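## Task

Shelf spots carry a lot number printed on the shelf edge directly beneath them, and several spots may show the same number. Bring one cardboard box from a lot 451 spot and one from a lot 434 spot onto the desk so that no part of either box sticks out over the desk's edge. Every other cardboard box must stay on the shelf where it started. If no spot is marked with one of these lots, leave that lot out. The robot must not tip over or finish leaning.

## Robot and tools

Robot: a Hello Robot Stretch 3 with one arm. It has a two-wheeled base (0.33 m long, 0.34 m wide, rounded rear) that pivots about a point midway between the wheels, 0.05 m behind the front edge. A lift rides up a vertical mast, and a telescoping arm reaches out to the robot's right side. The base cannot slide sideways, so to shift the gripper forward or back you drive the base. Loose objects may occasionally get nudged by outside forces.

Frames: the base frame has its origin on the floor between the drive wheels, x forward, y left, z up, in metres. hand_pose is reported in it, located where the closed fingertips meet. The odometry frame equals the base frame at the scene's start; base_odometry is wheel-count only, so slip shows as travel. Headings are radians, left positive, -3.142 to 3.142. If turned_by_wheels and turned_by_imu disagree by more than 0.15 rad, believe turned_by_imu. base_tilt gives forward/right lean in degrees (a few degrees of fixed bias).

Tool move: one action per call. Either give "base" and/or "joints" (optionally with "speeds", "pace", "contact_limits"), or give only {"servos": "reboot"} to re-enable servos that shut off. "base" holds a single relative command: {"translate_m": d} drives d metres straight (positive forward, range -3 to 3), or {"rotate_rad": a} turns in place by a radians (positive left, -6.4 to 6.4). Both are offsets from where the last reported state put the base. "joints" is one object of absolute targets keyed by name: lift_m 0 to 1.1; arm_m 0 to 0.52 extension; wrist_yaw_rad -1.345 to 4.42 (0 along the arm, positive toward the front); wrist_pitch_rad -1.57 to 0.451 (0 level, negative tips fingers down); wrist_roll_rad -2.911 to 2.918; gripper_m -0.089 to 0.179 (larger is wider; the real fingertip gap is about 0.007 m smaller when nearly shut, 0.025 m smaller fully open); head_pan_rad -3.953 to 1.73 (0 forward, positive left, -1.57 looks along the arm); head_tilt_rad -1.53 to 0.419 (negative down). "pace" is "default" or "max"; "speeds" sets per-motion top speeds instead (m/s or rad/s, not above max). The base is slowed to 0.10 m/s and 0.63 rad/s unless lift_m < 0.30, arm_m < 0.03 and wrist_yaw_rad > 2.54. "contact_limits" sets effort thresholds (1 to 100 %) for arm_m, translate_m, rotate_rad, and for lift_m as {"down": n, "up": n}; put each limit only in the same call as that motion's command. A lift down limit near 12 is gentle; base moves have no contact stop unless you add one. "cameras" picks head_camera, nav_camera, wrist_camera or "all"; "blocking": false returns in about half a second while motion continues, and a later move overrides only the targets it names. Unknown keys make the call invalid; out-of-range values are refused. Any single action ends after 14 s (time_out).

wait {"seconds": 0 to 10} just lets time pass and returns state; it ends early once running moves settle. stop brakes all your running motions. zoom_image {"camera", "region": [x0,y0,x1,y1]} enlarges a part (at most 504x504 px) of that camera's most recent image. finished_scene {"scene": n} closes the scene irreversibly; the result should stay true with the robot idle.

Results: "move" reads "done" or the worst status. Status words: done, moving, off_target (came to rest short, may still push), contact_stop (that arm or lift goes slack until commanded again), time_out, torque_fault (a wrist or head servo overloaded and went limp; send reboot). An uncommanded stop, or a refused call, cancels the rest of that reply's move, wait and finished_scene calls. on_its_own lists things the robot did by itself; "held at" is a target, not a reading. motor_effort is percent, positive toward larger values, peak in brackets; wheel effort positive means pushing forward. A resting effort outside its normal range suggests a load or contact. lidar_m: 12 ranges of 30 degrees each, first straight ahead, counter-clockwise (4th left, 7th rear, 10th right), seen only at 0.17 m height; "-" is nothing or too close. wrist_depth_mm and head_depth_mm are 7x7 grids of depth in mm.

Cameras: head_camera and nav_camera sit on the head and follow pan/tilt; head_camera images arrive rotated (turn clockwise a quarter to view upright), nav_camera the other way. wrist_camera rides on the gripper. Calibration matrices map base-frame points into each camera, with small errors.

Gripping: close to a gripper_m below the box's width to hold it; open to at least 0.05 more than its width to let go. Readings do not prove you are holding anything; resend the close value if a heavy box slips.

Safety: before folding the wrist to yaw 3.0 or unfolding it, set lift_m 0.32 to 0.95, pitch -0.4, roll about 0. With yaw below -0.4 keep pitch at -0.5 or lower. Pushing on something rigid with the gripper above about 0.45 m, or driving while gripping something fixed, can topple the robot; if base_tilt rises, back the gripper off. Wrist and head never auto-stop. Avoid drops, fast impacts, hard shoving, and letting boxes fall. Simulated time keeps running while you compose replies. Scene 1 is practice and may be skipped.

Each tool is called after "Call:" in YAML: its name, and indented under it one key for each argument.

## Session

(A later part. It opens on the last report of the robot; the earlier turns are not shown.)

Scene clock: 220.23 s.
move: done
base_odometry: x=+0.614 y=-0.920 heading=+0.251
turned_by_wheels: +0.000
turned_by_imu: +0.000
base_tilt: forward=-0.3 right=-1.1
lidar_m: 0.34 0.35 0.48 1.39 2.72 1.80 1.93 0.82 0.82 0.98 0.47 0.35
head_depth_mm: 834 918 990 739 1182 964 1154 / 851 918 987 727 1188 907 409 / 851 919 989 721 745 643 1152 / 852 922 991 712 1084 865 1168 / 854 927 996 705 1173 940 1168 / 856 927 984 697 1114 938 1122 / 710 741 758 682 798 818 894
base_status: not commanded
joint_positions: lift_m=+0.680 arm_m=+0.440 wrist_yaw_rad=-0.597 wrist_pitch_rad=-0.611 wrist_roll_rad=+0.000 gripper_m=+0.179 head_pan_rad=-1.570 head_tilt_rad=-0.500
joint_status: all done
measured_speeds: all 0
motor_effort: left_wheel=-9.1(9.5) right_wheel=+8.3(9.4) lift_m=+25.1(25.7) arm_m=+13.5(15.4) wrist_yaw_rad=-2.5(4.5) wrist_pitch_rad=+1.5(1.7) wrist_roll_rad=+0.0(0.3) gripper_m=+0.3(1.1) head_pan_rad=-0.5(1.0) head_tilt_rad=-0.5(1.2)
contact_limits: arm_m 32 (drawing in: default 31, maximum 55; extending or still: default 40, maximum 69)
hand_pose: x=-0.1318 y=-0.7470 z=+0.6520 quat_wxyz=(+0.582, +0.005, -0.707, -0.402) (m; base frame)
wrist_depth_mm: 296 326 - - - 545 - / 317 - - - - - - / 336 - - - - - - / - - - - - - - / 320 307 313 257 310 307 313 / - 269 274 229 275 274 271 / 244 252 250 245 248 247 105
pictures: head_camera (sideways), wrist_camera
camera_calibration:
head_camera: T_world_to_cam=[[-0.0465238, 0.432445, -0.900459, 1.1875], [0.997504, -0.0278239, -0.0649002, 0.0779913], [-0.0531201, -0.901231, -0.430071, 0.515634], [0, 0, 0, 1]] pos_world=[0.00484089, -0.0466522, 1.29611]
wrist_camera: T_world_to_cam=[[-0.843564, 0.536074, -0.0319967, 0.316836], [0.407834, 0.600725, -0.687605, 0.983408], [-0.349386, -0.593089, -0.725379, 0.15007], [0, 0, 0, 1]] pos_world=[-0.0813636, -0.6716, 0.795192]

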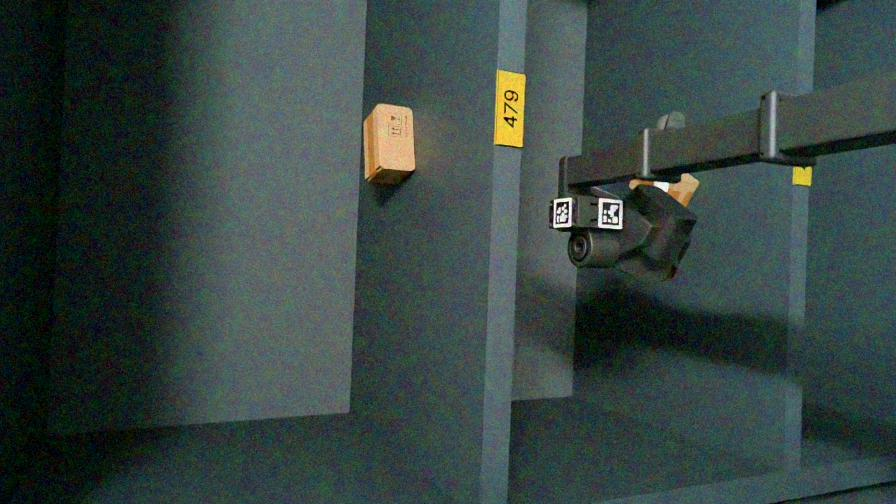

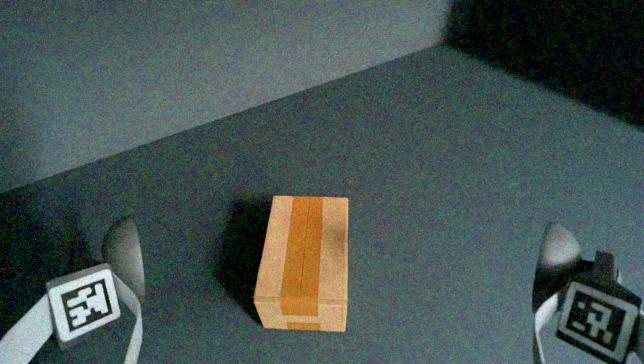

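Call:
move:
  joints: {"arm_m": 0.488}
  contact_limits: {"arm_m": 32}

Call:
move:
  joints: {"lift_m": 0.63}
  speeds: {"lift_m": 0.05}
  contact_limits: {"lift_m": {"down": 18}}
  cameras: ["wrist_camera"]

Scene clock: 233.93 s.
move: done
base_odometry: x=+0.614 y=-0.920 heading=+0.251
turned_by_wheels: +0.000
turned_by_imu: +0.000
base_tilt: forward=-0.3 right=-1.1
lidar_m: 0.34 0.35 0.48 1.39 2.72 1.80 1.93 0.82 0.82 0.98 0.47 0.35
head_depth_mm: 835 921 992 738 1186 967 1163 / 848 924 989 729 1188 903 409 / 852 920 994 721 695 865 1170 / 851 924 985 711 707 921 1166 / 852 918 994 706 1169 942 1160 / 852 922 981 695 1121 934 1130 / 708 738 756 681 794 818 896
base_status: not commanded
joint_positions: lift_m=+0.680 arm_m=+0.488 wrist_yaw_rad=-0.597 wrist_pitch_rad=-0.611 wrist_roll_rad=+0.000 gripper_m=+0.179 head_pan_rad=-1.570 head_tilt_rad=-0.500
joint_status: all done
measured_speeds: all 0
motor_effort: left_wheel=-8.7(9.3) right_wheel=+8.2(9.4) lift_m=+27.8(28.1) arm_m=+13.4(14.9) wrist_yaw_rad=-2.6(3.8) wrist_pitch_rad=+1.5(1.6) wrist_roll_rad=-0.1(0.3) gripper_m=+0.5(1.4) head_pan_rad=+0.3(0.5) head_tilt_rad=+0.3(1.0)
contact_limits: arm_m 32 (drawing in: default 31, maximum 55; extending or still: default 40, maximum 69)
hand_pose: x=-0.1318 y=-0.7950 z=+0.6520 quat_wxyz=(+0.582, +0.005, -0.707, -0.402) (m; base frame)
wrist_depth_mm: 259 284 317 - - 526 - / 279 310 335 - - - - / 304 328 - - - - - / 326 - - - - - - / 318 307 314 311 310 307 311 / - 267 278 227 269 274 270 / 244 252 252 205 243 246 105
pictures: none

Scene clock: 235.47 s.
move: done
base_odometry: x=+0.614 y=-0.920 heading=+0.251
turned_by_wheels: +0.000
turned_by_imu: +0.000
base_tilt: forward=-0.3 right=-1.1
lidar_m: 0.34 0.35 0.48 1.39 2.72 1.81 1.93 0.82 0.82 0.98 0.47 0.35
head_depth_mm: 836 919 989 737 1186 964 1159 / 854 921 989 728 1180 960 822 / 849 922 990 720 1168 702 1143 / 853 920 985 715 1169 865 1163 / 853 918 992 703 1173 941 1164 / 854 925 980 698 1113 935 1130 / 708 742 756 681 793 821 893
base_status: not commanded
joint_positions: lift_m=+0.630 arm_m=+0.488 wrist_yaw_rad=-0.597 wrist_pitch_rad=-0.611 wrist_roll_rad=+0.000 gripper_m=+0.179 head_pan_rad=-1.570 head_tilt_rad=-0.500
joint_status: all done
measured_speeds: all 0
motor_effort: left_wheel=-8.9(9.2) right_wheel=+8.8(9.4) lift_m=+23.5(25.5) arm_m=+12.3(13.6) wrist_yaw_rad=-2.8(4.3) wrist_pitch_rad=+1.5(1.6) wrist_roll_rad=+0.1(0.3) gripper_m=+0.2(1.2) head_pan_rad=-0.2(0.9) head_tilt_rad=+1.1(1.3)
contact_limits: arm_m 32 (drawing in: default 31, maximum 55; extending or still: default 40, maximum 69); lift_m down 18 (down: maximum 72; up: maximum 65)
hand_pose: x=-0.1318 y=-0.7950 z=+0.6020 quat_wxyz=(+0.582, +0.005, -0.707, -0.402) (m; base frame)
wrist_depth_mm: 258 286 317 - - 500 - / 279 311 341 - - - - / 302 325 325 322 321 316 316 / 295 292 289 287 283 283 279 / 258 249 254 191 243 248 246 / - 216 225 170 213 220 - / 197 200 203 159 193 197 105
pictures: wrist_camera
camera_calibration:
wrist_camera: T_world_to_cam=[[-0.843564, 0.536074, -0.0319967, 0.340967], [0.407834, 0.600725, -0.687605, 0.977862], [-0.349386, -0.593089, -0.725379, 0.0853332], [0, 0, 0, 1]] pos_world=[-0.0813636, -0.7196, 0.745192]

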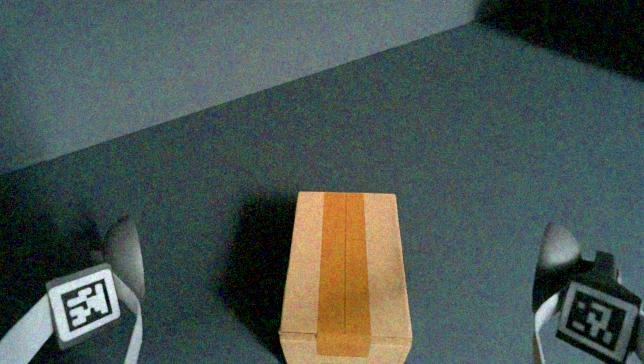

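Call:
move:
  joints: {"lift_m": 0.592}
  speeds: {"lift_m": 0.05}
  contact_limits: {"lift_m": {"down": 16}}
  cameras: ["wrist_camera"]

Scene clock: 241.73 s.
move: done
base_odometry: x=+0.614 y=-0.920 heading=+0.251
turned_by_wheels: +0.000
turned_by_imu: +0.000
base_tilt: forward=-0.2 right=-1.1
lidar_m: 0.33 0.35 0.48 1.38 2.73 1.80 1.93 0.82 0.82 0.98 0.47 0.35
head_depth_mm: 838 917 989 737 1182 968 1161 / 851 920 992 729 1182 954 850 / 853 921 990 720 1186 684 819 / 851 923 987 713 1177 860 1163 / 853 925 992 705 1172 939 1162 / 857 921 981 697 1122 936 1127 / 707 740 757 681 796 819 892
base_status: not commanded
joint_positions: lift_m=+0.592 arm_m=+0.488 wrist_yaw_rad=-0.597 wrist_pitch_rad=-0.611 wrist_roll_rad=+0.000 gripper_m=+0.179 head_pan_rad=-1.570 head_tilt_rad=-0.500
joint_status: all done
measured_speeds: all 0
motor_effort: left_wheel=-8.7(9.3) right_wheel=+8.5(9.3) lift_m=+23.2(26.6) arm_m=+10.3(11.0) wrist_yaw_rad=-2.9(3.8) wrist_pitch_rad=+1.6(1.6) wrist_roll_rad=-0.2(0.3) gripper_m=+0.3(1.0) head_pan_rad=+0.3(1.1) head_tilt_rad=+1.2(2.1)
contact_limits: arm_m 32 (drawing in: default 31, maximum 55; extending or still: default 40, maximum 69); lift_m down 16 (down: maximum 72; up: maximum 65)
hand_pose: x=-0.1318 y=-0.7950 z=+0.5640 quat_wxyz=(+0.582, +0.005, -0.707, -0.402) (m; base frame)
wrist_depth_mm: 260 286 318 - - - - / 279 310 323 316 311 309 306 / 281 280 275 274 271 268 265 / 241 240 236 166 221 231 228 / 210 207 207 146 152 203 201 / 123 177 185 132 131 181 179 / 161 164 166 150 158 163 105
pictures: wrist_camera
camera_calibration:
wrist_camera: T_world_to_cam=[[-0.843564, 0.536074, -0.0319967, 0.339751], [0.407834, 0.600725, -0.687605, 0.951733], [-0.349386, -0.593089, -0.725379, 0.0577687], [0, 0, 0, 1]] pos_world=[-0.0813636, -0.7196, 0.707192]

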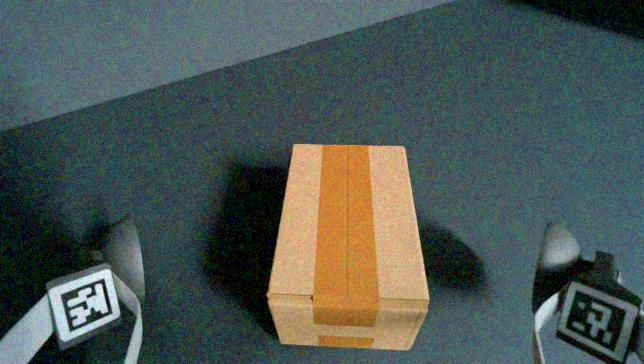

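Call:
move:
  joints: {"lift_m": 0.598}

Call:
move:
  joints: {"gripper_m": 0.04}
  cameras: ["wrist_camera"]

Call:
move:
  joints: {"lift_m": 0.65}
  speeds: {"lift_m": 0.05}
  cameras: ["wrist_camera"]

Scene clock: 251.47 s.
move: done
base_odometry: x=+0.614 y=-0.920 heading=+0.251
turned_by_wheels: +0.000
turned_by_imu: +0.000
base_tilt: forward=-0.5 right=-1.2
lidar_m: 0.33 0.35 0.48 1.38 2.71 1.80 1.93 0.82 0.82 0.98 0.47 0.34
head_depth_mm: 839 919 992 737 1181 966 1165 / 848 921 988 729 1197 958 847 / 851 917 992 721 1169 673 826 / 854 920 994 713 1179 864 1166 / 852 922 989 707 1167 944 1167 / 854 925 980 698 1118 937 1133 / 708 740 758 680 795 818 897
base_status: not commanded
joint_positions: lift_m=+0.598 arm_m=+0.488 wrist_yaw_rad=-0.597 wrist_pitch_rad=-0.611 wrist_roll_rad=+0.000 gripper_m=+0.179 head_pan_rad=-1.570 head_tilt_rad=-0.500
joint_status: all done
measured_speeds: all 0
motor_effort: left_wheel=-8.8(9.2) right_wheel=+9.1(9.1) lift_m=+30.7(32.5) arm_m=+8.1(8.9) wrist_yaw_rad=-2.1(3.9) wrist_pitch_rad=+1.5(1.6) wrist_roll_rad=+0.1(0.3) gripper_m=+0.9(1.1) head_pan_rad=+1.0(1.3) head_tilt_rad=+2.1(2.2)
contact_limits: arm_m 32 (drawing in: default 31, maximum 55; extending or still: default 40, maximum 69)
hand_pose: x=-0.1318 y=-0.7950 z=+0.5700 quat_wxyz=(+0.582, +0.005, -0.707, -0.402) (m; base frame)
wrist_depth_mm: 257 285 319 - - - - / 279 309 329 325 319 321 315 / 287 287 285 282 280 279 275 / 249 247 244 174 228 239 237 / 218 211 215 153 201 214 209 / 123 144 190 139 141 187 186 / 166 168 172 153 163 169 105
pictures: none

Scene clock: 253.40 s.
move: done
base_odometry: x=+0.614 y=-0.920 heading=+0.251
turned_by_wheels: +0.000
turned_by_imu: +0.000
base_tilt: forward=-0.2 right=-1.1
lidar_m: 0.34 0.35 0.48 1.38 2.72 1.80 1.93 0.82 0.82 0.98 0.47 0.35
head_depth_mm: 836 918 993 738 1177 966 1159 / 852 923 991 728 1184 961 848 / 849 923 991 723 1171 674 825 / 850 922 991 711 1179 861 1171 / 854 919 991 706 1168 942 1163 / 853 921 981 696 1113 937 1134 / 709 739 756 679 796 818 892
base_status: not commanded
joint_positions: lift_m=+0.598 arm_m=+0.488 wrist_yaw_rad=-0.598 wrist_pitch_rad=-0.610 wrist_roll_rad=+0.000 gripper_m=+0.040 head_pan_rad=-1.570 head_tilt_rad=-0.500
joint_status: all done
measured_speeds: all 0
motor_effort: left_wheel=-8.5(9.3) right_wheel=+8.2(9.3) lift_m=+28.0(31.7) arm_m=+6.6(8.1) wrist_yaw_rad=-2.2(4.0) wrist_pitch_rad=+1.4(1.7) wrist_roll_rad=-0.1(0.3) gripper_m=-8.1(82.7) head_pan_rad=+1.3(1.7) head_tilt_rad=+2.2(2.6)
contact_limits: arm_m 32 (drawing in: default 31, maximum 55; extending or still: default 40, maximum 69)
hand_pose: x=-0.1320 y=-0.7949 z=+0.5701 quat_wxyz=(+0.582, +0.005, -0.707, -0.402) (m; base frame)
wrist_depth_mm: 259 285 318 - - - - / 278 308 330 327 324 319 318 / 287 289 286 283 281 279 275 / 249 247 245 175 233 239 237 / 218 217 164 154 156 210 208 / 193 193 129 139 127 187 187 / 174 100 169 155 163 163 168
pictures: wrist_camera
camera_calibration:
wrist_camera: T_world_to_cam=[[-0.842981, 0.53699, -0.0320088, 0.340437], [0.40842, 0.600153, -0.687756, 0.955625], [-0.350108, -0.592839, -0.725236, 0.0621287], [0, 0, 0, 1]] pos_world=[-0.0815632, -0.7195, 0.713192]

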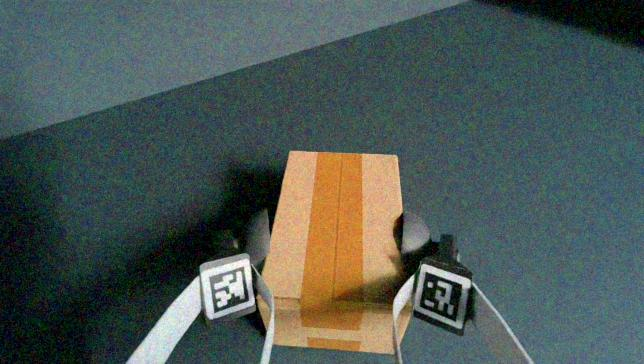

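Scene clock: 254.97 s.
move: done
base_odometry: x=+0.614 y=-0.920 heading=+0.251
turned_by_wheels: +0.000
turned_by_imu: +0.000
base_tilt: forward=-0.3 right=-1.3
lidar_m: 0.33 0.35 0.48 1.39 2.72 1.80 1.93 0.83 0.82 0.98 0.47 0.35
head_depth_mm: 837 921 988 736 1182 965 1159 / 848 920 990 728 1183 958 463 / 851 920 993 721 1104 683 1139 / 851 919 996 712 736 891 1163 / 852 921 995 705 1172 941 1163 / 853 924 981 699 1117 937 1129 / 707 742 757 680 797 817 894
base_status: not commanded
joint_positions: lift_m=+0.650 arm_m=+0.488 wrist_yaw_rad=-0.598 wrist_pitch_rad=-0.618 wrist_roll_rad=+0.000 gripper_m=+0.040 head_pan_rad=-1.570 head_tilt_rad=-0.500
joint_status: all done
measured_speeds: all 0
motor_effort: left_wheel=-8.3(9.0) right_wheel=+8.8(9.4) lift_m=+30.6(33.9) arm_m=+6.4(7.2) wrist_yaw_rad=-2.4(3.0) wrist_pitch_rad=+2.8(3.0) wrist_roll_rad=+0.1(0.3) gripper_m=-8.1(8.8) head_pan_rad=+1.1(1.9) head_tilt_rad=+2.5(3.2)
contact_limits: arm_m 32 (drawing in: default 31, maximum 55; extending or still: default 40, maximum 69)
hand_pose: x=-0.1313 y=-0.7939 z=+0.6207 quat_wxyz=(+0.581, +0.007, -0.707, -0.404) (m; base frame)
wrist_depth_mm: 260 285 318 - - 500 - / 280 310 - - - - - / 305 332 - - - - - / 314 313 313 174 300 307 304 / 280 277 166 154 156 269 267 / 249 247 129 140 127 240 238 / 223 99 213 153 210 209 215
pictures: wrist_camera
camera_calibration:
wrist_camera: T_world_to_cam=[[-0.842826, 0.53722, -0.0322385, 0.342544], [0.411235, 0.604216, -0.682502, 0.989841], [-0.347175, -0.588488, -0.730172, 0.106528], [0, 0, 0, 1]] pos_world=[-0.0813689, -0.719408, 0.764396]

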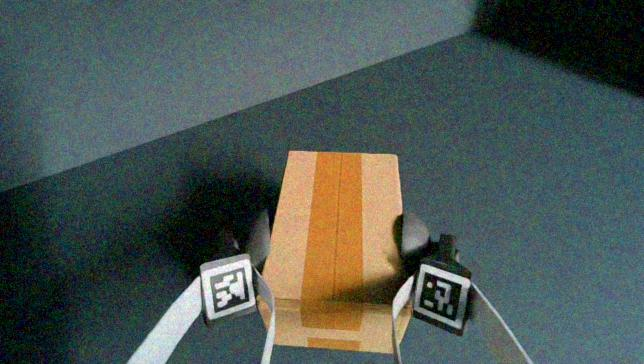

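Call:
move:
  joints: {"arm_m": 0.0}

Call:
move:
  joints: {"wrist_yaw_rad": 0.0, "lift_m": 0.95}
  cameras: ["wrist_camera"]

Call:
move:
  base: {"rotate_rad": -1.063}
  joints: {"head_pan_rad": -3.1, "head_tilt_rad": -0.4}

Call:
move:
  base: {"translate_m": -0.9}
  cameras: ["nav_camera", "head_camera"]

Scene clock: 294.60 s.
move: done
base_odometry: x=+0.614 y=-0.920 heading=+0.251
turned_by_wheels: +0.000
turned_by_imu: +0.000
base_tilt: forward=-0.4 right=-1.1
lidar_m: 0.33 0.35 0.48 1.39 2.72 1.81 1.93 0.82 0.82 0.98 0.47 0.35
head_depth_mm: 832 921 991 739 1180 965 1161 / 850 923 987 731 1178 958 1180 / 852 922 989 722 1183 953 1175 / 853 917 991 714 1181 948 1168 / 854 923 993 706 1170 942 1164 / 852 920 979 698 1119 935 1127 / 707 740 756 678 795 819 891
base_status: not commanded
joint_positions: lift_m=+0.650 arm_m=+0.001 wrist_yaw_rad=-0.598 wrist_pitch_rad=-0.619 wrist_roll_rad=+0.000 gripper_m=+0.040 head_pan_rad=-1.570 head_tilt_rad=-0.500
joint_status: all done
measured_speeds: all 0
motor_effort: left_wheel=-8.5(9.2) right_wheel=+8.3(9.6) lift_m=+31.9(32.2) arm_m=-12.9(14.6) wrist_yaw_rad=-2.5(3.7) wrist_pitch_rad=+3.0(3.1) wrist_roll_rad=+0.0(0.3) gripper_m=-8.1(8.8) head_pan_rad=+2.3(2.6) head_tilt_rad=+2.6(3.9)
hand_pose: x=-0.1312 y=-0.3064 z=+0.6205 quat_wxyz=(+0.580, +0.007, -0.707, -0.405) (m; base frame)
wrist_depth_mm: - - - - - - - / - - - - - - - / - - - - - - - / - - - 174 823 - - / - - 150 154 156 900 889 / - - 130 140 126 794 799 / - 99 707 154 159 710 699
pictures: none

Scene clock: 298.17 s.
move: done
base_odometry: x=+0.614 y=-0.920 heading=+0.251
turned_by_wheels: +0.000
turned_by_imu: +0.000
base_tilt: forward=-0.3 right=-1.2
lidar_m: 0.33 0.35 0.48 1.38 2.72 1.80 1.93 0.83 0.82 0.98 0.47 0.35
head_depth_mm: 836 920 990 737 1180 - - / 852 920 992 731 1182 991 - / 851 924 991 721 1184 1021 - / 855 918 989 713 1179 1052 - / 856 925 989 706 1178 944 1143 / 853 924 981 698 1118 938 1135 / 707 738 756 680 796 821 894
base_status: not commanded
joint_positions: lift_m=+0.950 arm_m=+0.001 wrist_yaw_rad=-0.003 wrist_pitch_rad=-0.619 wrist_roll_rad=+0.000 gripper_m=+0.040 head_pan_rad=-1.570 head_tilt_rad=-0.500
joint_status: all done
measured_speeds: all 0
motor_effort: left_wheel=-7.9(9.1) right_wheel=+8.7(9.4) lift_m=+31.7(34.6) arm_m=-8.0(13.1) wrist_yaw_rad=+1.6(5.9) wrist_pitch_rad=+2.9(3.1) wrist_roll_rad=-0.2(0.3) gripper_m=-8.4(8.9) head_pan_rad=+2.5(3.1) head_tilt_rad=+3.6(4.2)
hand_pose: x=-0.0222 y=-0.3403 z=+0.9205 quat_wxyz=(+0.673, +0.214, -0.673, -0.217) (m; base frame)
wrist_depth_mm: - - - - - - 755 / 400 - - - - - 835 / 417 - - - - - 809 / 423 - - 174 174 - 672 / 423 - 150 154 149 - - / 422 - 129 140 126 - - / 426 99 142 154 147 912 903
pictures: wrist_camera
camera_calibration:
wrist_camera: T_world_to_cam=[[-0.999098, -0.0276533, -0.0322233, 0.00469847], [0.00173965, 0.731575, -0.681759, 0.909031], [0.0424266, -0.6812, -0.730867, 0.608052], [0, 0, 0, 1]] pos_world=[-0.0226848, -0.250689, 1.0643]

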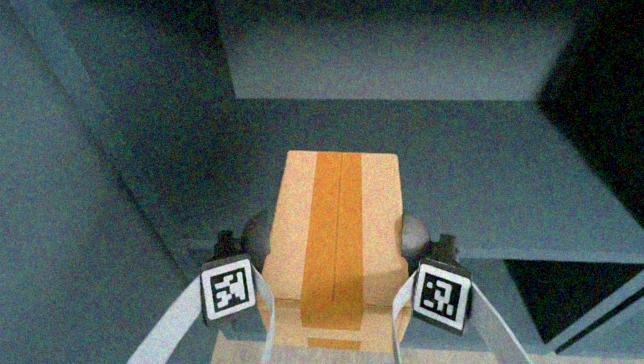

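Scene clock: 300.97 s.
move: done
base_odometry: x=+0.614 y=-0.920 heading=-0.812
turned_by_wheels: -1.063
turned_by_imu: -1.046
base_tilt: forward=-0.4 right=-1.3
lidar_m: 0.47 0.35 0.33 0.35 0.48 1.36 1.95 1.80 1.93 0.83 0.82 1.01
head_depth_mm: 3138 3236 3429 3562 2632 - - / 3266 3442 3666 3725 2746 - - / 3406 3616 3822 3762 2567 - - / 3058 3343 3519 3255 2426 1837 1368 / 2680 2866 2932 3022 2391 1774 1399 / 2366 2481 2600 2003 2390 1760 1399 / 2108 2218 2318 1815 2257 1743 1394
base_status: done
joint_positions: lift_m=+0.950 arm_m=+0.001 wrist_yaw_rad=-0.003 wrist_pitch_rad=-0.619 wrist_roll_rad=+0.000 gripper_m=+0.040 head_pan_rad=-3.103 head_tilt_rad=-0.397
joint_status: all done
measured_speeds: all 0
motor_effort: left_wheel=+7.5(12.6) right_wheel=-10.6(12.9) lift_m=+30.4(31.8) arm_m=-7.9(7.9) wrist_yaw_rad=+0.5(3.4) wrist_pitch_rad=+3.0(3.1) wrist_roll_rad=-0.2(0.3) gripper_m=-8.2(8.8) head_pan_rad=+3.2(5.0) head_tilt_rad=+0.5(7.4)
hand_pose: x=-0.0221 y=-0.3403 z=+0.9205 quat_wxyz=(+0.674, +0.215, -0.673, -0.216) (m; base frame)
wrist_depth_mm: 761 - - - - - - / - - - - - - - / 846 - 758 - - - - / - - 769 174 - - - / - - 155 154 156 - - / - - 129 140 127 - - / - 99 959 154 159 993 -
pictures: none

Scene clock: 311.10 s.
move: done
base_odometry: x=-0.006 y=-0.267 heading=-0.812
turned_by_wheels: +0.000
turned_by_imu: +0.000
base_tilt: forward=-0.4 right=-1.2
lidar_m: 1.11 0.81 0.79 0.82 1.13 2.91 1.37 1.08 1.08 1.54 1.72 1.36
head_depth_mm: 2468 2588 2747 2888 2616 - - / 2591 2778 2887 3058 2748 - - / 2687 2911 3085 3220 2595 - - / 2366 2525 2765 1850 2400 1846 1374 / 2055 2176 2305 1690 2048 1761 1401 / 1799 1906 1999 1668 1268 1695 1392 / 1615 1693 1770 1634 1064 1683 1392
base_status: done
joint_positions: lift_m=+0.950 arm_m=+0.001 wrist_yaw_rad=-0.003 wrist_pitch_rad=-0.619 wrist_roll_rad=+0.000 gripper_m=+0.040 head_pan_rad=-3.100 head_tilt_rad=-0.400
joint_status: not commanded
measured_speeds: all 0
motor_effort: left_wheel=-5.4(9.5) right_wheel=-6.7(15.9) lift_m=+24.2(30.4) arm_m=-12.2(13.5) wrist_yaw_rad=+2.1(3.6) wrist_pitch_rad=+3.0(3.1) wrist_roll_rad=+0.1(0.5) gripper_m=-8.1(8.7) head_pan_rad=+3.5(4.0) head_tilt_rad=-3.8(5.0)
hand_pose: x=-0.0221 y=-0.3403 z=+0.9205 quat_wxyz=(+0.674, +0.215, -0.673, -0.216) (m; base frame)
wrist_depth_mm: - - - - - - - / - - - - - - - / - - - - - - - / - - - 174 - - - / - - 155 154 156 - - / - - 129 140 126 - - / - 974 985 154 158 964 -
pictures: head_camera (sideways), nav_camera (sideways)
camera_calibration:
head_camera: T_world_to_cam=[[0.33804, 0.0604221, -0.93919, 1.23572], [0.00672831, -0.998067, -0.0617882, 0.0800526], [-0.941108, 0.0145677, -0.337793, 0.400949], [0, 0, 0, 1]] pos_world=[-0.0409249, -0.000607913, 1.30096]
nav_camera: T_world_to_cam=[[-0.363946, -0.0322201, 0.930863, -1.16621], [-0.0571798, 0.998289, 0.012198, 0.0346479], [-0.929663, -0.0487871, -0.365166, 0.434127], [0, 0, 0, 1]] pos_world=[-0.0188646, -0.0509843, 1.24369]

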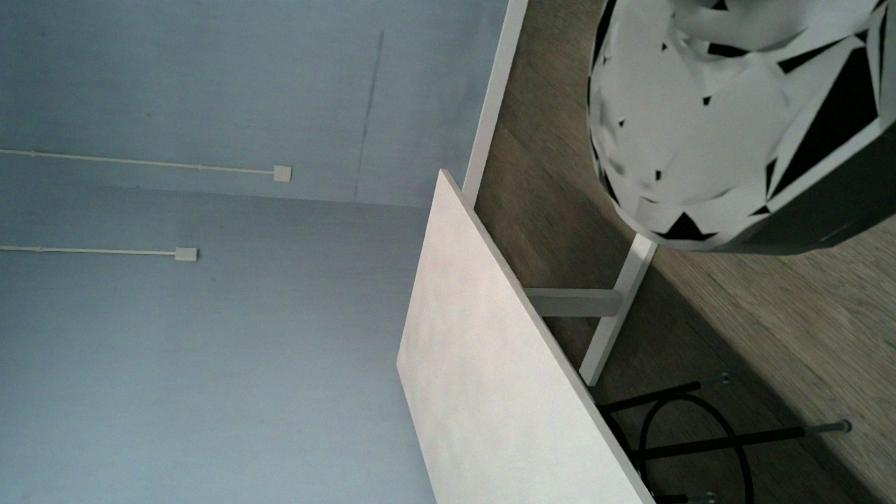

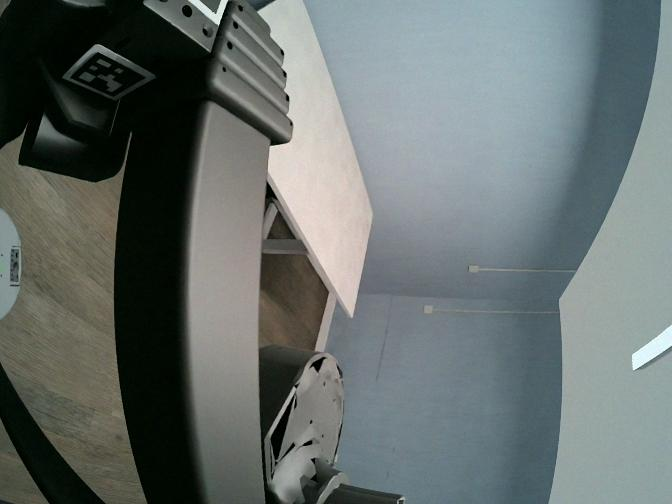

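Call:
move:
  base: {"translate_m": -0.55}

Call:
move:
  base: {"rotate_rad": -0.51}
  joints: {"head_pan_rad": -1.7, "head_tilt_rad": -0.5}
  cameras: ["all"]

Scene clock: 325.07 s.
move: done
base_odometry: x=-0.384 y=+0.132 heading=-0.812
turned_by_wheels: +0.000
turned_by_imu: -0.001
base_tilt: forward=-0.4 right=-1.2
lidar_m: 1.50 1.10 1.07 1.11 1.53 2.44 1.26 0.61 0.80 0.80 1.72 1.83
head_depth_mm: 2084 2176 2287 2424 2480 - - / 2201 2300 2439 2584 2589 - - / 2245 2414 2586 2731 1295 - - / 1920 2050 2210 2380 1145 1758 1366 / 1660 1768 1899 1939 1082 896 1401 / 1459 1550 1630 1633 1072 791 1360 / 1305 1367 1444 1474 1065 785 685
base_status: done
joint_positions: lift_m=+0.950 arm_m=+0.001 wrist_yaw_rad=-0.003 wrist_pitch_rad=-0.619 wrist_roll_rad=+0.000 gripper_m=+0.040 head_pan_rad=-3.100 head_tilt_rad=-0.400
joint_status: not commanded
measured_speeds: all 0
motor_effort: left_wheel=-6.2(9.8) right_wheel=-5.6(15.0) lift_m=+26.9(27.3) arm_m=-10.2(12.2) wrist_yaw_rad=+1.4(3.3) wrist_pitch_rad=+3.0(3.1) wrist_roll_rad=-0.2(0.3) gripper_m=-8.3(8.7) head_pan_rad=+3.2(4.3) head_tilt_rad=-3.4(4.6)
hand_pose: x=-0.0221 y=-0.3403 z=+0.9205 quat_wxyz=(+0.674, +0.215, -0.673, -0.216) (m; base frame)
wrist_depth_mm: - - - - - - - / - - - - - - - / - - - - - - - / - - - 174 174 - - / - - 155 154 149 - - / - - 129 140 127 - - / - 989 986 153 158 120 -
pictures: none

Scene clock: 327.23 s.
move: done
base_odometry: x=-0.384 y=+0.132 heading=-1.321
turned_by_wheels: -0.510
turned_by_imu: -0.501
base_tilt: forward=-0.3 right=-1.2
lidar_m: 1.83 1.47 1.10 1.06 1.12 1.55 2.44 1.25 0.61 0.80 0.80 1.75
head_depth_mm: 1038 1129 1237 1305 947 - - / 1029 1116 1225 1290 943 - - / 1016 1110 1205 1263 940 744 - / 1009 1095 1193 1255 931 792 - / 1002 1085 1171 1238 925 762 - / 988 1071 1167 1224 916 708 628 / 980 1058 1144 1213 910 703 627
base_status: done
joint_positions: lift_m=+0.950 arm_m=+0.001 wrist_yaw_rad=-0.002 wrist_pitch_rad=-0.619 wrist_roll_rad=+0.000 gripper_m=+0.040 head_pan_rad=-1.692 head_tilt_rad=-0.503
joint_status: all done
measured_speeds: translate_m=+0.000 rotate_rad=+0.000 lift_m=+0.000 arm_m=+0.000 wrist_yaw_rad=+0.000 wrist_pitch_rad=+0.000 wrist_roll_rad=+0.000 head_pan_rad=-0.024 head_tilt_rad=+0.000
motor_effort: left_wheel=+7.8(12.5) right_wheel=-9.7(14.0) lift_m=+28.3(28.4) arm_m=-12.1(12.3) wrist_yaw_rad=+0.9(2.9) wrist_pitch_rad=+3.0(3.1) wrist_roll_rad=+0.1(0.3) gripper_m=-8.2(8.8) head_pan_rad=-3.2(5.8) head_tilt_rad=-0.7(7.3)
hand_pose: x=-0.0220 y=-0.3403 z=+0.9205 quat_wxyz=(+0.674, +0.215, -0.673, -0.216) (m; base frame)
wrist_depth_mm: - - - - - - - / - - - - - - - / - - - - - - - / - - - 174 174 - - / - - 150 154 149 - - / - - 129 140 126 - - / - 979 975 154 157 989 -
pictures: head_camera (sideways), nav_camera (sideways), wrist_camera
camera_calibration:
head_camera: T_world_to_cam=[[0.00652003, 0.437076, -0.899401, 1.18578], [0.986777, -0.148478, -0.0650014, 0.0782022], [-0.161952, -0.887085, -0.432265, 0.519205], [0, 0, 0, 1]] pos_world=[-0.000813236, -0.0460867, 1.29601]
nav_camera: T_world_to_cam=[[-0.0384663, -0.457102, 0.888582, -1.11296], [-0.994517, 0.10405, 0.0104731, 0.0426424], [-0.0972447, -0.883307, -0.458598, 0.550661], [0, 0, 0, 1]] pos_world=[0.0531459, -0.0267707, 1.24104]
wrist_camera: T_world_to_cam=[[-0.999078, -0.0283592, -0.0322419, 0.00464126], [0.00123634, 0.731561, -0.681775, 0.909032], [0.0429215, -0.681186, -0.730851, 0.608046], [0, 0, 0, 1]] pos_world=[-0.0225851, -0.250689, 1.0643]

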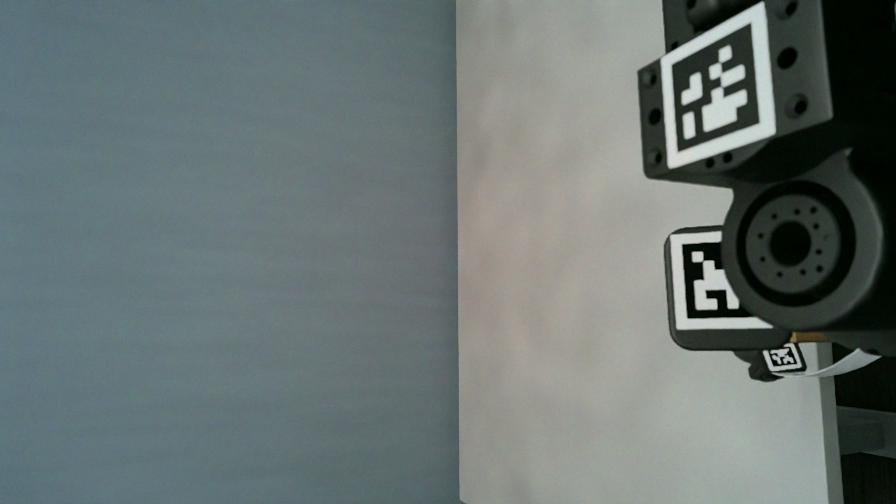

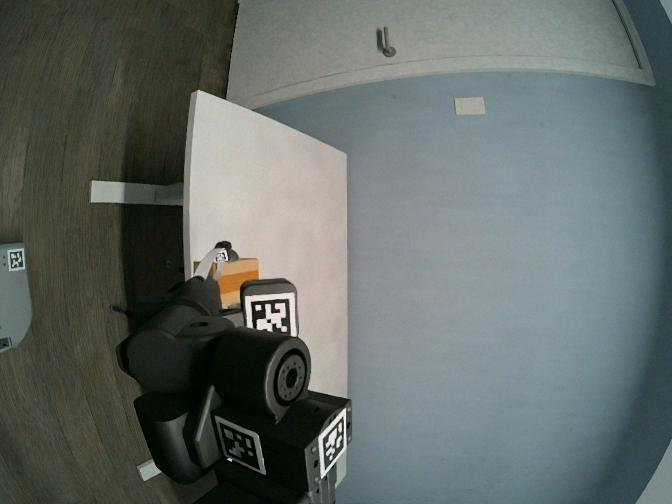

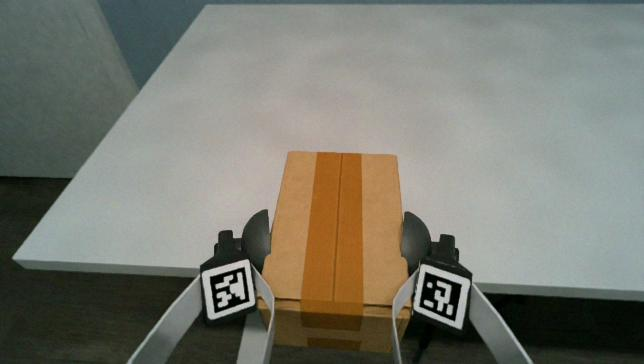

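Call:
move:
  joints: {"arm_m": 0.28}

Call:
move:
  joints: {"lift_m": 0.82}
  contact_limits: {"lift_m": {"down": 18}}
  speeds: {"lift_m": 0.06}
  cameras: ["wrist_camera", "nav_camera"]

Scene clock: 337.93 s.
move: done
base_odometry: x=-0.384 y=+0.132 heading=-1.321
turned_by_wheels: +0.000
turned_by_imu: +0.000
base_tilt: forward=-0.5 right=-1.1
lidar_m: 1.83 1.47 1.10 1.06 1.11 1.56 2.44 1.26 0.61 0.80 0.81 1.75
head_depth_mm: 1043 1131 1237 1315 - - 1235 / 1028 1122 1223 1285 - 702 1008 / 1020 1108 1197 344 870 723 942 / 1014 1094 1161 393 860 719 1209 / 998 1084 1177 405 654 715 632 / 986 1066 1157 1227 916 710 631 / 980 1059 1147 1217 907 706 626
base_status: not commanded
joint_positions: lift_m=+0.950 arm_m=+0.280 wrist_yaw_rad=-0.002 wrist_pitch_rad=-0.619 wrist_roll_rad=+0.000 gripper_m=+0.040 head_pan_rad=-1.700 head_tilt_rad=-0.500
joint_status: all done
measured_speeds: all 0
motor_effort: left_wheel=+7.4(8.5) right_wheel=-9.6(10.1) lift_m=+31.2(31.5) arm_m=+12.7(15.4) wrist_yaw_rad=+0.7(3.3) wrist_pitch_rad=+3.1(3.2) wrist_roll_rad=+0.0(0.3) gripper_m=-8.4(8.8) head_pan_rad=-2.6(3.8) head_tilt_rad=+4.0(4.9)
hand_pose: x=-0.0220 y=-0.6197 z=+0.9204 quat_wxyz=(+0.673, +0.215, -0.673, -0.217) (m; base frame)
wrist_depth_mm: - - - - - - - / - - - - - - - / 916 - - - - - - / - - - 175 174 - - / - - 150 154 149 - - / - - 129 140 127 - - / - 99 118 149 138 105 -
pictures: none

Scene clock: 340.70 s.
move: done
base_odometry: x=-0.384 y=+0.132 heading=-1.321
turned_by_wheels: +0.000
turned_by_imu: +0.000
base_tilt: forward=-0.5 right=-1.1
lidar_m: 1.83 1.47 1.10 1.06 1.12 1.56 2.44 1.26 0.61 0.80 0.80 1.76
head_depth_mm: 1048 1132 1239 1318 953 734 646 / 1036 1120 1221 1295 947 331 289 / 1018 1107 1204 1271 432 353 941 / 1011 1092 1188 1260 445 656 1202 / 997 1085 1179 1246 466 653 634 / 989 1070 1158 1236 921 709 630 / 980 1057 1146 1224 913 706 625
base_status: not commanded
joint_positions: lift_m=+0.820 arm_m=+0.280 wrist_yaw_rad=-0.002 wrist_pitch_rad=-0.619 wrist_roll_rad=+0.000 gripper_m=+0.040 head_pan_rad=-1.700 head_tilt_rad=-0.500
joint_status: all done
measured_speeds: all 0
motor_effort: left_wheel=+7.9(8.3) right_wheel=-9.0(10.5) lift_m=+26.2(30.0) arm_m=+6.9(12.4) wrist_yaw_rad=+1.9(2.9) wrist_pitch_rad=+3.0(3.1) wrist_roll_rad=-0.1(0.4) gripper_m=-8.4(8.5) head_pan_rad=-2.4(3.4) head_tilt_rad=+3.5(4.8)
contact_limits: lift_m down 18 (down: maximum 72; up: maximum 65)
hand_pose: x=-0.0220 y=-0.6197 z=+0.7904 quat_wxyz=(+0.673, +0.215, -0.673, -0.217) (m; base frame)
wrist_depth_mm: - - - - - - - / - - - - - - - / - - - - - - - / - - - 175 174 - - / - - 150 154 149 - - / - - 129 140 126 - - / - 99 118 149 138 105 -
pictures: nav_camera (sideways), wrist_camera
camera_calibration:
nav_camera: T_world_to_cam=[[-0.0419661, -0.454374, 0.889822, -1.11462], [-0.993615, 0.112337, 0.0105017, 0.0426055], [-0.104731, -0.8837, -0.456187, 0.547565], [0, 0, 0, 1]] pos_world=[0.0529045, -0.0273553, 1.24116]
wrist_camera: T_world_to_cam=[[-0.999078, -0.0283473, -0.032256, -0.0074571], [0.00123939, 0.731804, -0.681514, 1.02476], [0.0429242, -0.680926, -0.731093, 0.323008], [0, 0, 0, 1]] pos_world=[-0.0225851, -0.530189, 0.934296]

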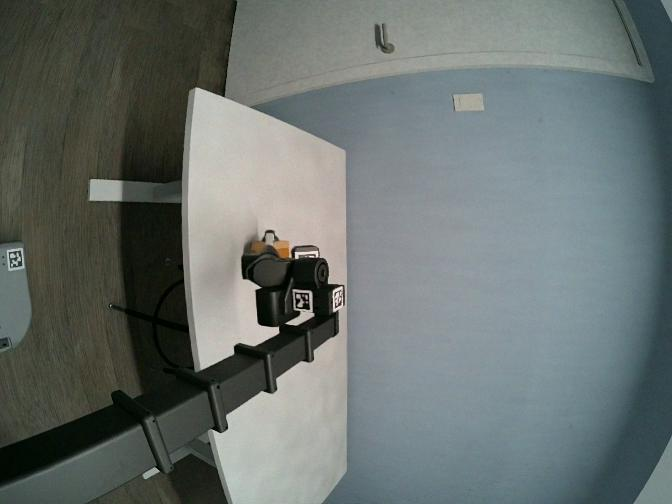

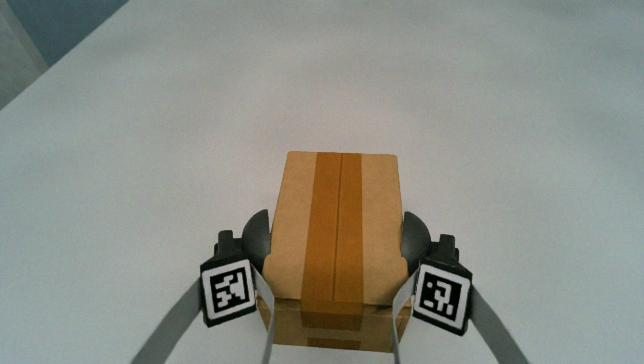

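Call:
move:
  joints: {"lift_m": 0.74}
  contact_limits: {"lift_m": {"down": 14}}
  speeds: {"lift_m": 0.02}
  cameras: ["wrist_camera", "head_camera"]

Scene clock: 349.60 s.
move: contact_stop
base_odometry: x=-0.384 y=+0.132 heading=-1.321
turned_by_wheels: +0.000
turned_by_imu: +0.000
base_tilt: forward=-0.3 right=-1.0
lidar_m: 1.83 1.47 1.10 1.06 1.11 1.56 2.44 1.26 0.61 0.80 0.81 1.75
head_depth_mm: 1043 1137 1239 1309 956 732 1227 / 1032 1124 1222 1288 949 727 334 / 1025 1104 1205 1270 940 415 348 / 1010 1092 1192 1260 830 473 1209 / 998 1080 1179 1250 928 492 634 / 991 1068 1161 1232 921 713 630 / 982 1056 1149 1224 912 709 629
base_status: not commanded
joint_positions: lift_m=+0.762 arm_m=+0.280 wrist_yaw_rad=-0.002 wrist_pitch_rad=-0.512 wrist_roll_rad=+0.000 gripper_m=+0.040 head_pan_rad=-1.700 head_tilt_rad=-0.500
joint_status: lift_m contact_stop (moved -0.058 of -0.080)
measured_speeds: translate_m=+0.000 rotate_rad=+0.000 lift_m=+0.004 arm_m=+0.000 wrist_yaw_rad=+0.000 wrist_pitch_rad=-0.024 wrist_roll_rad=+0.000 head_pan_rad=+0.000 head_tilt_rad=+0.000
on_its_own: lift_m is slack since a contact_stop (your +0.740 is given up); wrist_pitch_rad is at rest, and its effort (-16.4) is outside its rest range (-8 to +12)
motor_effort: left_wheel=+5.0(8.3) right_wheel=-4.9(10.4) lift_m=+21.7(33.0) arm_m=-7.2(7.2) wrist_yaw_rad=+1.2(2.9) wrist_pitch_rad=-16.4(19.3) wrist_roll_rad=-0.1(0.3) gripper_m=-7.9(8.7) head_pan_rad=-1.8(3.2) head_tilt_rad=+3.8(4.8)
contact_limits: lift_m down 14 (down: maximum 72; up: maximum 65)
hand_pose: x=-0.0221 y=-0.6365 z=+0.7539 quat_wxyz=(+0.684, +0.178, -0.684, -0.180) (m; base frame)
wrist_depth_mm: - - - - - - - / - - - - - - - / - - - - - - - / - - - 174 - - - / - - 153 157 152 - - / - - 130 137 128 - - / - - 130 129 124 110 -
pictures: head_camera (sideways), wrist_camera
camera_calibration:
head_camera: T_world_to_cam=[[0.00985834, 0.434616, -0.900562, 1.18728], [0.985481, -0.156882, -0.0649242, 0.0781246], [-0.169499, -0.886847, -0.429852, 0.516047], [0, 0, 0, 1]] pos_world=[-0.00122536, -0.0460997, 1.29612]
wrist_camera: T_world_to_cam=[[-0.999082, -0.031678, -0.0288302, -0.0138394], [0.00104185, 0.654911, -0.755705, 1.01909], [0.0428204, -0.755042, -0.654277, 0.179739], [0, 0, 0, 1]] pos_world=[-0.0225849, -0.532143, 0.887334]

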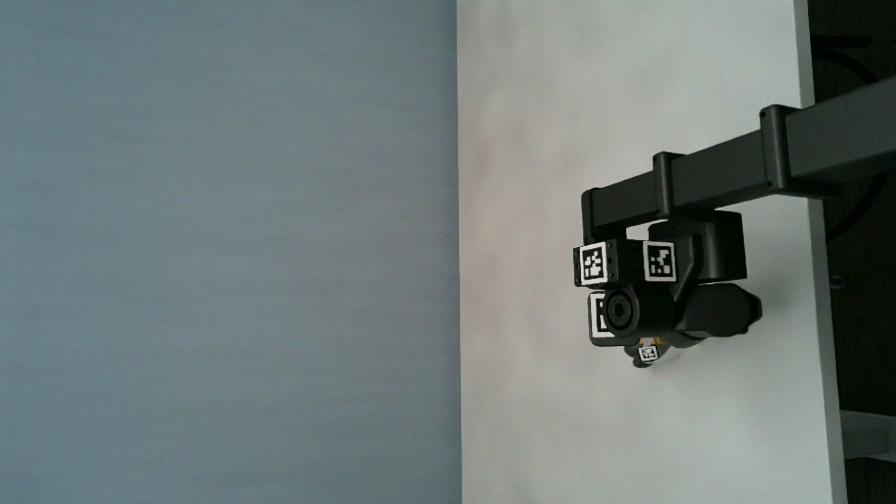

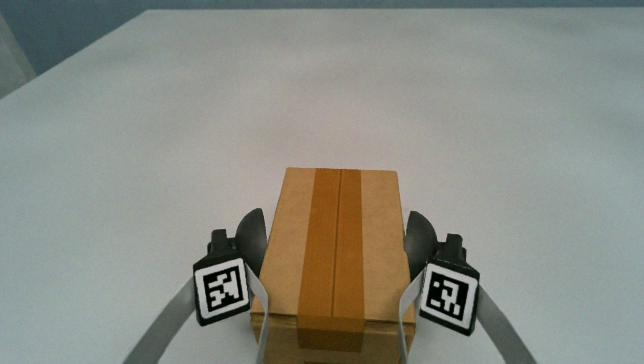

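Call:
move:
  joints: {"lift_m": 0.776}
  speeds: {"lift_m": 0.03}
  cameras: ["wrist_camera"]

Scene clock: 355.90 s.
move: done
base_odometry: x=-0.384 y=+0.132 heading=-1.321
turned_by_wheels: +0.000
turned_by_imu: +0.000
base_tilt: forward=-0.3 right=-1.2
lidar_m: 1.83 1.47 1.10 1.07 1.12 1.56 2.45 1.25 0.61 0.80 0.81 1.76
head_depth_mm: 1051 1130 1242 1313 954 732 1227 / 1038 1117 1225 1290 945 726 311 / 1026 1104 1204 1286 942 397 352 / 1007 1088 1193 1264 508 472 1207 / 999 1080 1175 1243 925 539 632 / 992 1068 1159 1235 919 711 630 / 978 1058 1151 1220 914 708 626
base_status: not commanded
joint_positions: lift_m=+0.776 arm_m=+0.280 wrist_yaw_rad=-0.002 wrist_pitch_rad=-0.566 wrist_roll_rad=+0.000 gripper_m=+0.040 head_pan_rad=-1.700 head_tilt_rad=-0.500
joint_status: all done
measured_speeds: all 0
motor_effort: left_wheel=+4.8(5.4) right_wheel=-5.3(5.6) lift_m=+27.0(29.6) arm_m=-12.1(13.2) wrist_yaw_rad=+1.8(2.4) wrist_pitch_rad=-6.7(9.5) wrist_roll_rad=-0.1(0.3) gripper_m=-7.9(8.5) head_pan_rad=-1.3(1.6) head_tilt_rad=+3.8(3.9)
hand_pose: x=-0.0221 y=-0.6284 z=+0.7570 quat_wxyz=(+0.679, +0.197, -0.679, -0.199) (m; base frame)
wrist_depth_mm: - - - - - - - / - - - - - - - / - - - - - - - / - - - 167 167 - - / - - 150 153 146 - - / - - 130 138 128 - - / - 100 125 133 128 106 -
pictures: wrist_camera
camera_calibration:
wrist_camera: T_world_to_cam=[[-0.999082, -0.0300213, -0.0305566, -0.0111373], [0.00113939, 0.694452, -0.719538, 1.01368], [0.0428215, -0.718913, -0.69378, 0.240602], [0, 0, 0, 1]] pos_world=[-0.022585, -0.531315, 0.895967]

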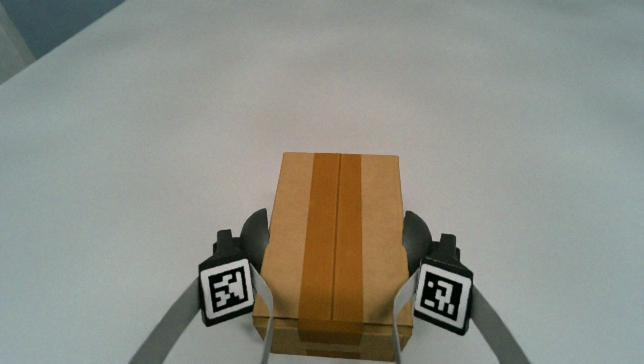

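Call:
move:
  joints: {"gripper_m": 0.16}
  cameras: ["wrist_camera"]

Call:
move:
  joints: {"lift_m": 0.93}
  cameras: ["wrist_camera"]

Scene clock: 362.47 s.
move: done
base_odometry: x=-0.384 y=+0.132 heading=-1.321
turned_by_wheels: +0.000
turned_by_imu: +0.000
base_tilt: forward=-0.3 right=-1.1
lidar_m: 1.83 1.47 1.10 1.06 1.11 1.56 2.45 1.26 0.61 0.80 0.81 1.75
head_depth_mm: 1042 1128 1237 1308 953 735 1228 / 1034 1119 1225 1290 944 729 312 / 1019 1108 1207 1273 940 397 352 / 1012 1092 1190 1264 507 472 1207 / 998 1087 1177 1237 927 536 635 / 988 1066 1160 1234 919 697 631 / 979 1050 1148 1219 913 705 626
base_status: not commanded
joint_positions: lift_m=+0.776 arm_m=+0.280 wrist_yaw_rad=-0.002 wrist_pitch_rad=-0.610 wrist_roll_rad=+0.000 gripper_m=+0.160 head_pan_rad=-1.700 head_tilt_rad=-0.500
joint_status: all done
measured_speeds: all 0
motor_effort: left_wheel=+4.8(5.6) right_wheel=-4.6(5.8) lift_m=+30.6(31.6) arm_m=-5.6(8.6) wrist_yaw_rad=+1.6(2.9) wrist_pitch_rad=+1.3(6.8) wrist_roll_rad=-0.1(0.3) gripper_m=+0.6(83.0) head_pan_rad=-0.8(1.6) head_tilt_rad=+2.8(4.0)
hand_pose: x=-0.0220 y=-0.6212 z=+0.7482 quat_wxyz=(+0.674, +0.212, -0.674, -0.213) (m; base frame)
wrist_depth_mm: - - - - - - - / - - - - - - - / - - - 180 - - - / - - - 163 163 - - / - 144 - 144 143 - - / - 125 - 133 130 135 - / 112 - - 154 - - 109
pictures: wrist_camera
camera_calibration:
wrist_camera: T_world_to_cam=[[-0.999078, -0.0286446, -0.0319881, -0.00924599], [0.0012405, 0.725402, -0.688325, 0.998262], [0.042921, -0.687729, -0.724697, 0.282131], [0, 0, 0, 1]] pos_world=[-0.0225851, -0.530376, 0.891291]

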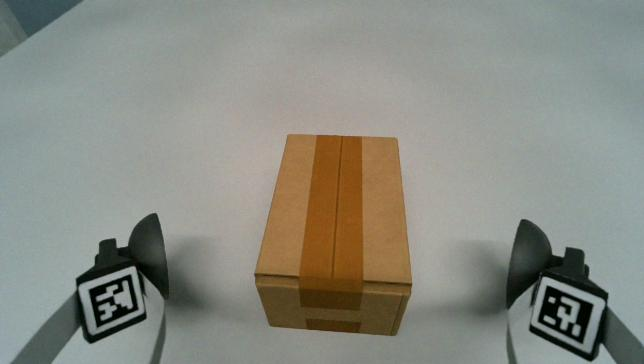

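Scene clock: 364.70 s.
move: done
base_odometry: x=-0.384 y=+0.132 heading=-1.321
turned_by_wheels: +0.000
turned_by_imu: +0.000
base_tilt: forward=-0.2 right=-1.1
lidar_m: 1.83 1.47 1.09 1.06 1.12 1.56 2.44 1.26 0.61 0.80 0.81 1.75
head_depth_mm: 1044 1136 1239 1308 1047 - - / 1029 1119 1218 1283 - 727 1231 / 1025 1106 1210 387 835 721 942 / 1009 1092 1196 400 827 719 1208 / 999 1077 1171 419 519 713 635 / 988 1067 1160 1224 883 710 630 / 982 1053 1147 1218 911 708 626
base_status: not commanded
joint_positions: lift_m=+0.930 arm_m=+0.280 wrist_yaw_rad=-0.002 wrist_pitch_rad=-0.611 wrist_roll_rad=+0.000 gripper_m=+0.160 head_pan_rad=-1.700 head_tilt_rad=-0.500
joint_status: all done
measured_speeds: all 0
motor_effort: left_wheel=+5.2(5.7) right_wheel=-4.9(5.9) lift_m=+31.4(33.6) arm_m=-2.3(6.1) wrist_yaw_rad=+2.2(2.7) wrist_pitch_rad=+1.5(1.7) wrist_roll_rad=+0.1(0.3) gripper_m=+0.8(1.2) head_pan_rad=-0.6(1.4) head_tilt_rad=+2.7(3.8)
hand_pose: x=-0.0220 y=-0.6211 z=+0.9021 quat_wxyz=(+0.674, +0.212, -0.674, -0.214) (m; base frame)
wrist_depth_mm: - - - - - - - / - - - - - - - / 902 - - - - - - / - - - - - - - / - 144 - - - - - / - 125 - 284 - 135 - / 112 - - 263 - - 109
pictures: wrist_camera
camera_calibration:
wrist_camera: T_world_to_cam=[[-0.999078, -0.0286171, -0.0320158, -0.00427954], [0.00123994, 0.726036, -0.687656, 1.10383], [0.0429234, -0.687061, -0.72533, 0.394677], [0, 0, 0, 1]] pos_world=[-0.0225851, -0.530377, 1.04519]

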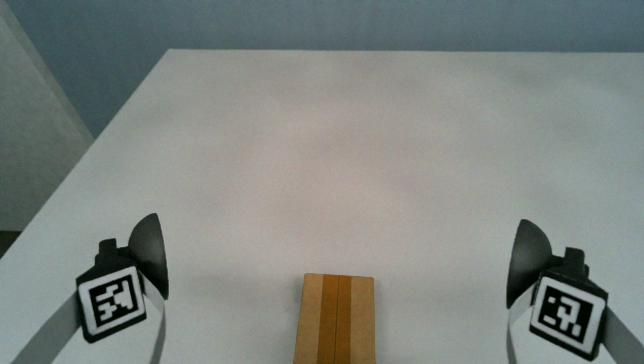

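Call:
move:
  joints: {"arm_m": 0.0, "wrist_pitch_rad": -0.4, "gripper_m": 0.04}

Call:
move:
  joints: {"wrist_yaw_rad": 3.0}
  base: {"rotate_rad": -0.389}

Call:
move:
  base: {"translate_m": -1.35}
  joints: {"lift_m": 0.28, "head_pan_rad": 1.4, "head_tilt_rad": -0.3}
  cameras: ["nav_camera", "head_camera"]

Scene clock: 385.17 s.
move: done
base_odometry: x=-0.384 y=+0.132 heading=-1.321
turned_by_wheels: +0.000
turned_by_imu: +0.000
base_tilt: forward=-0.4 right=-1.2
lidar_m: 1.83 1.47 1.10 1.06 1.11 1.56 2.44 1.25 0.61 0.80 0.81 1.75
head_depth_mm: 1044 1133 1240 1313 956 781 - / 1037 1126 1217 1292 945 777 - / 1022 1108 1202 1279 939 748 - / 1013 1096 1195 1267 933 769 - / 993 1078 1176 1241 929 726 - / 990 1066 1157 1233 917 711 629 / 977 1052 1146 1218 913 706 627
base_status: not commanded
joint_positions: lift_m=+0.930 arm_m=+0.001 wrist_yaw_rad=-0.002 wrist_pitch_rad=-0.420 wrist_roll_rad=+0.000 gripper_m=+0.040 head_pan_rad=-1.700 head_tilt_rad=-0.500
joint_status: all done
measured_speeds: all 0
motor_effort: left_wheel=+5.0(5.8) right_wheel=-5.2(5.9) lift_m=+26.9(31.7) arm_m=-12.2(15.5) wrist_yaw_rad=+1.1(3.1) wrist_pitch_rad=+3.3(6.0) wrist_roll_rad=-0.4(0.4) gripper_m=+0.2(81.4) head_pan_rad=-0.3(1.0) head_tilt_rad=+2.6(3.3)
hand_pose: x=-0.0221 y=-0.3696 z=+0.9421 quat_wxyz=(+0.692, +0.147, -0.691, -0.149) (m; base frame)
wrist_depth_mm: 918 - - - - - - / - - - - - - - / - - - - - - - / - - - 479 - - - / - - - 162 152 - - / - - 125 - 127 - - / - - 110 - - - -
pictures: none

Scene clock: 387.67 s.
move: done
base_odometry: x=-0.384 y=+0.132 heading=-1.710
turned_by_wheels: -0.389
turned_by_imu: -0.383
base_tilt: forward=-0.2 right=-1.2
lidar_m: 1.99 1.83 1.31 1.07 1.07 1.17 2.46 2.45 0.86 0.61 0.80 1.34
head_depth_mm: 1356 1498 1679 1378 955 1516 - / 1274 1407 1546 1367 949 781 - / 1210 1319 1449 1351 944 771 - / 1140 1236 1351 1339 939 721 - / 1083 1170 1274 1320 927 716 - / 1030 1110 1199 1246 918 709 - / 986 1058 1138 1205 914 708 609
base_status: done
joint_positions: lift_m=+0.930 arm_m=+0.001 wrist_yaw_rad=+2.997 wrist_pitch_rad=-0.420 wrist_roll_rad=+0.000 gripper_m=+0.040 head_pan_rad=-1.700 head_tilt_rad=-0.500
joint_status: all done
measured_speeds: all 0
motor_effort: left_wheel=+7.6(12.3) right_wheel=-10.1(13.1) lift_m=+23.5(27.7) arm_m=-9.5(12.3) wrist_yaw_rad=+1.8(4.8) wrist_pitch_rad=+3.3(3.4) wrist_roll_rad=-0.1(0.3) gripper_m=+0.4(1.0) head_pan_rad=-0.3(0.9) head_tilt_rad=+2.6(3.2)
hand_pose: x=+0.0111 y=+0.0762 z=+0.9422 quat_wxyz=(+0.197, +0.700, +0.097, +0.679) (m; base frame)
wrist_depth_mm: - 137 - - - - - / - 147 - - - - - / - 162 - - - - - / - 187 - - - - - / - - 203 - - - - / - - 126 - 129 - - / - - 262 - - - -
pictures: none

Scene clock: 401.07 s.
move: done
base_odometry: x=-0.197 y=+1.468 heading=-1.710
turned_by_wheels: +0.000
turned_by_imu: -0.002
base_tilt: forward=-0.4 right=-1.2
lidar_m: 2.88 1.45 0.74 0.60 0.60 1.47 1.20 1.19 1.31 1.70 1.25 1.38
head_depth_mm: 716 763 816 877 949 1021 1110 / 667 704 749 799 853 916 996 / 622 656 693 736 782 836 895 / 584 613 644 679 722 767 822 / 550 575 604 635 670 709 754 / 518 540 567 594 624 660 696 / 492 511 533 557 586 616 649
base_status: done
joint_positions: lift_m=+0.280 arm_m=+0.001 wrist_yaw_rad=+2.997 wrist_pitch_rad=-0.419 wrist_roll_rad=+0.000 gripper_m=+0.040 head_pan_rad=+1.400 head_tilt_rad=-0.300
joint_status: all done
measured_speeds: all 0
motor_effort: left_wheel=-1.3(9.9) right_wheel=-11.6(15.3) lift_m=+29.7(31.3) arm_m=-0.2(10.3) wrist_yaw_rad=+2.0(4.2) wrist_pitch_rad=+3.1(3.3) wrist_roll_rad=+0.1(0.4) gripper_m=+0.5(1.2) head_pan_rad=-2.4(5.1) head_tilt_rad=-3.2(8.8)
hand_pose: x=+0.0111 y=+0.0763 z=+0.2923 quat_wxyz=(+0.197, +0.700, +0.097, +0.679) (m; base frame)
wrist_depth_mm: 469 137 - - - 866 - / - 147 - - - 981 - / 870 162 170 - 825 878 870 / 724 187 192 701 700 695 681 / 593 576 203 566 555 586 572 / 507 509 127 298 129 495 493 / 279 279 256 268 422 431 431
pictures: head_camera (sideways), nav_camera (sideways)
camera_calibration:
head_camera: T_world_to_cam=[[0.00396227, -0.249189, -0.968447, 1.27594], [-0.976021, 0.209813, -0.0579797, 0.0811029], [0.217641, 0.945454, -0.242382, 0.269677], [0, 0, 0, 1]] pos_world=[0.0154098, 0.0459649, 1.30574]
nav_camera: T_world_to_cam=[[0.029125, 0.269157, 0.962656, -1.21016], [0.987687, -0.155841, 0.0136905, 0.0263346], [0.153706, 0.950404, -0.270382, 0.304168], [0, 0, 0, 1]] pos_world=[-0.0375168, 0.0407445, 1.24685]

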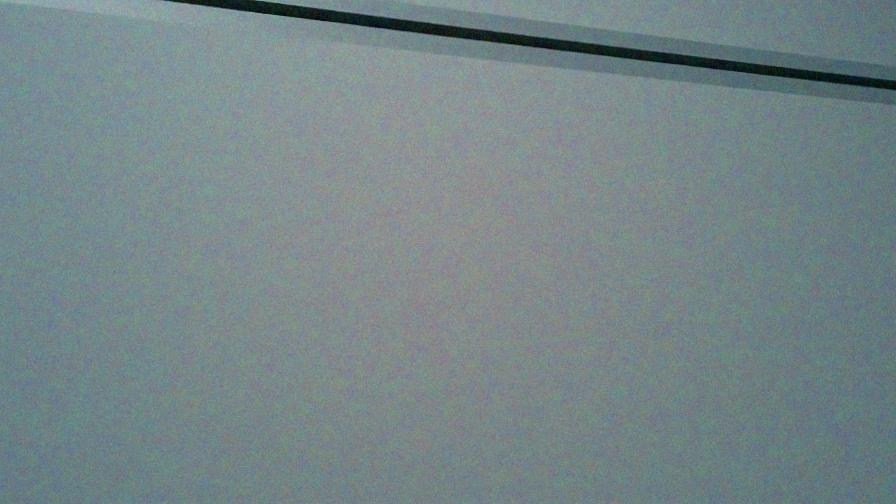

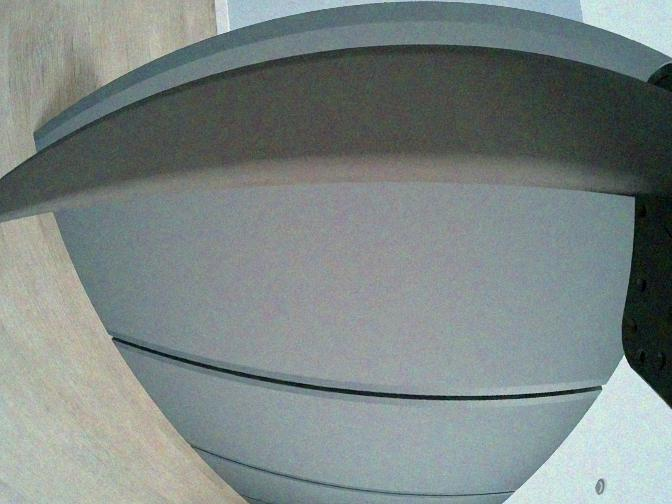

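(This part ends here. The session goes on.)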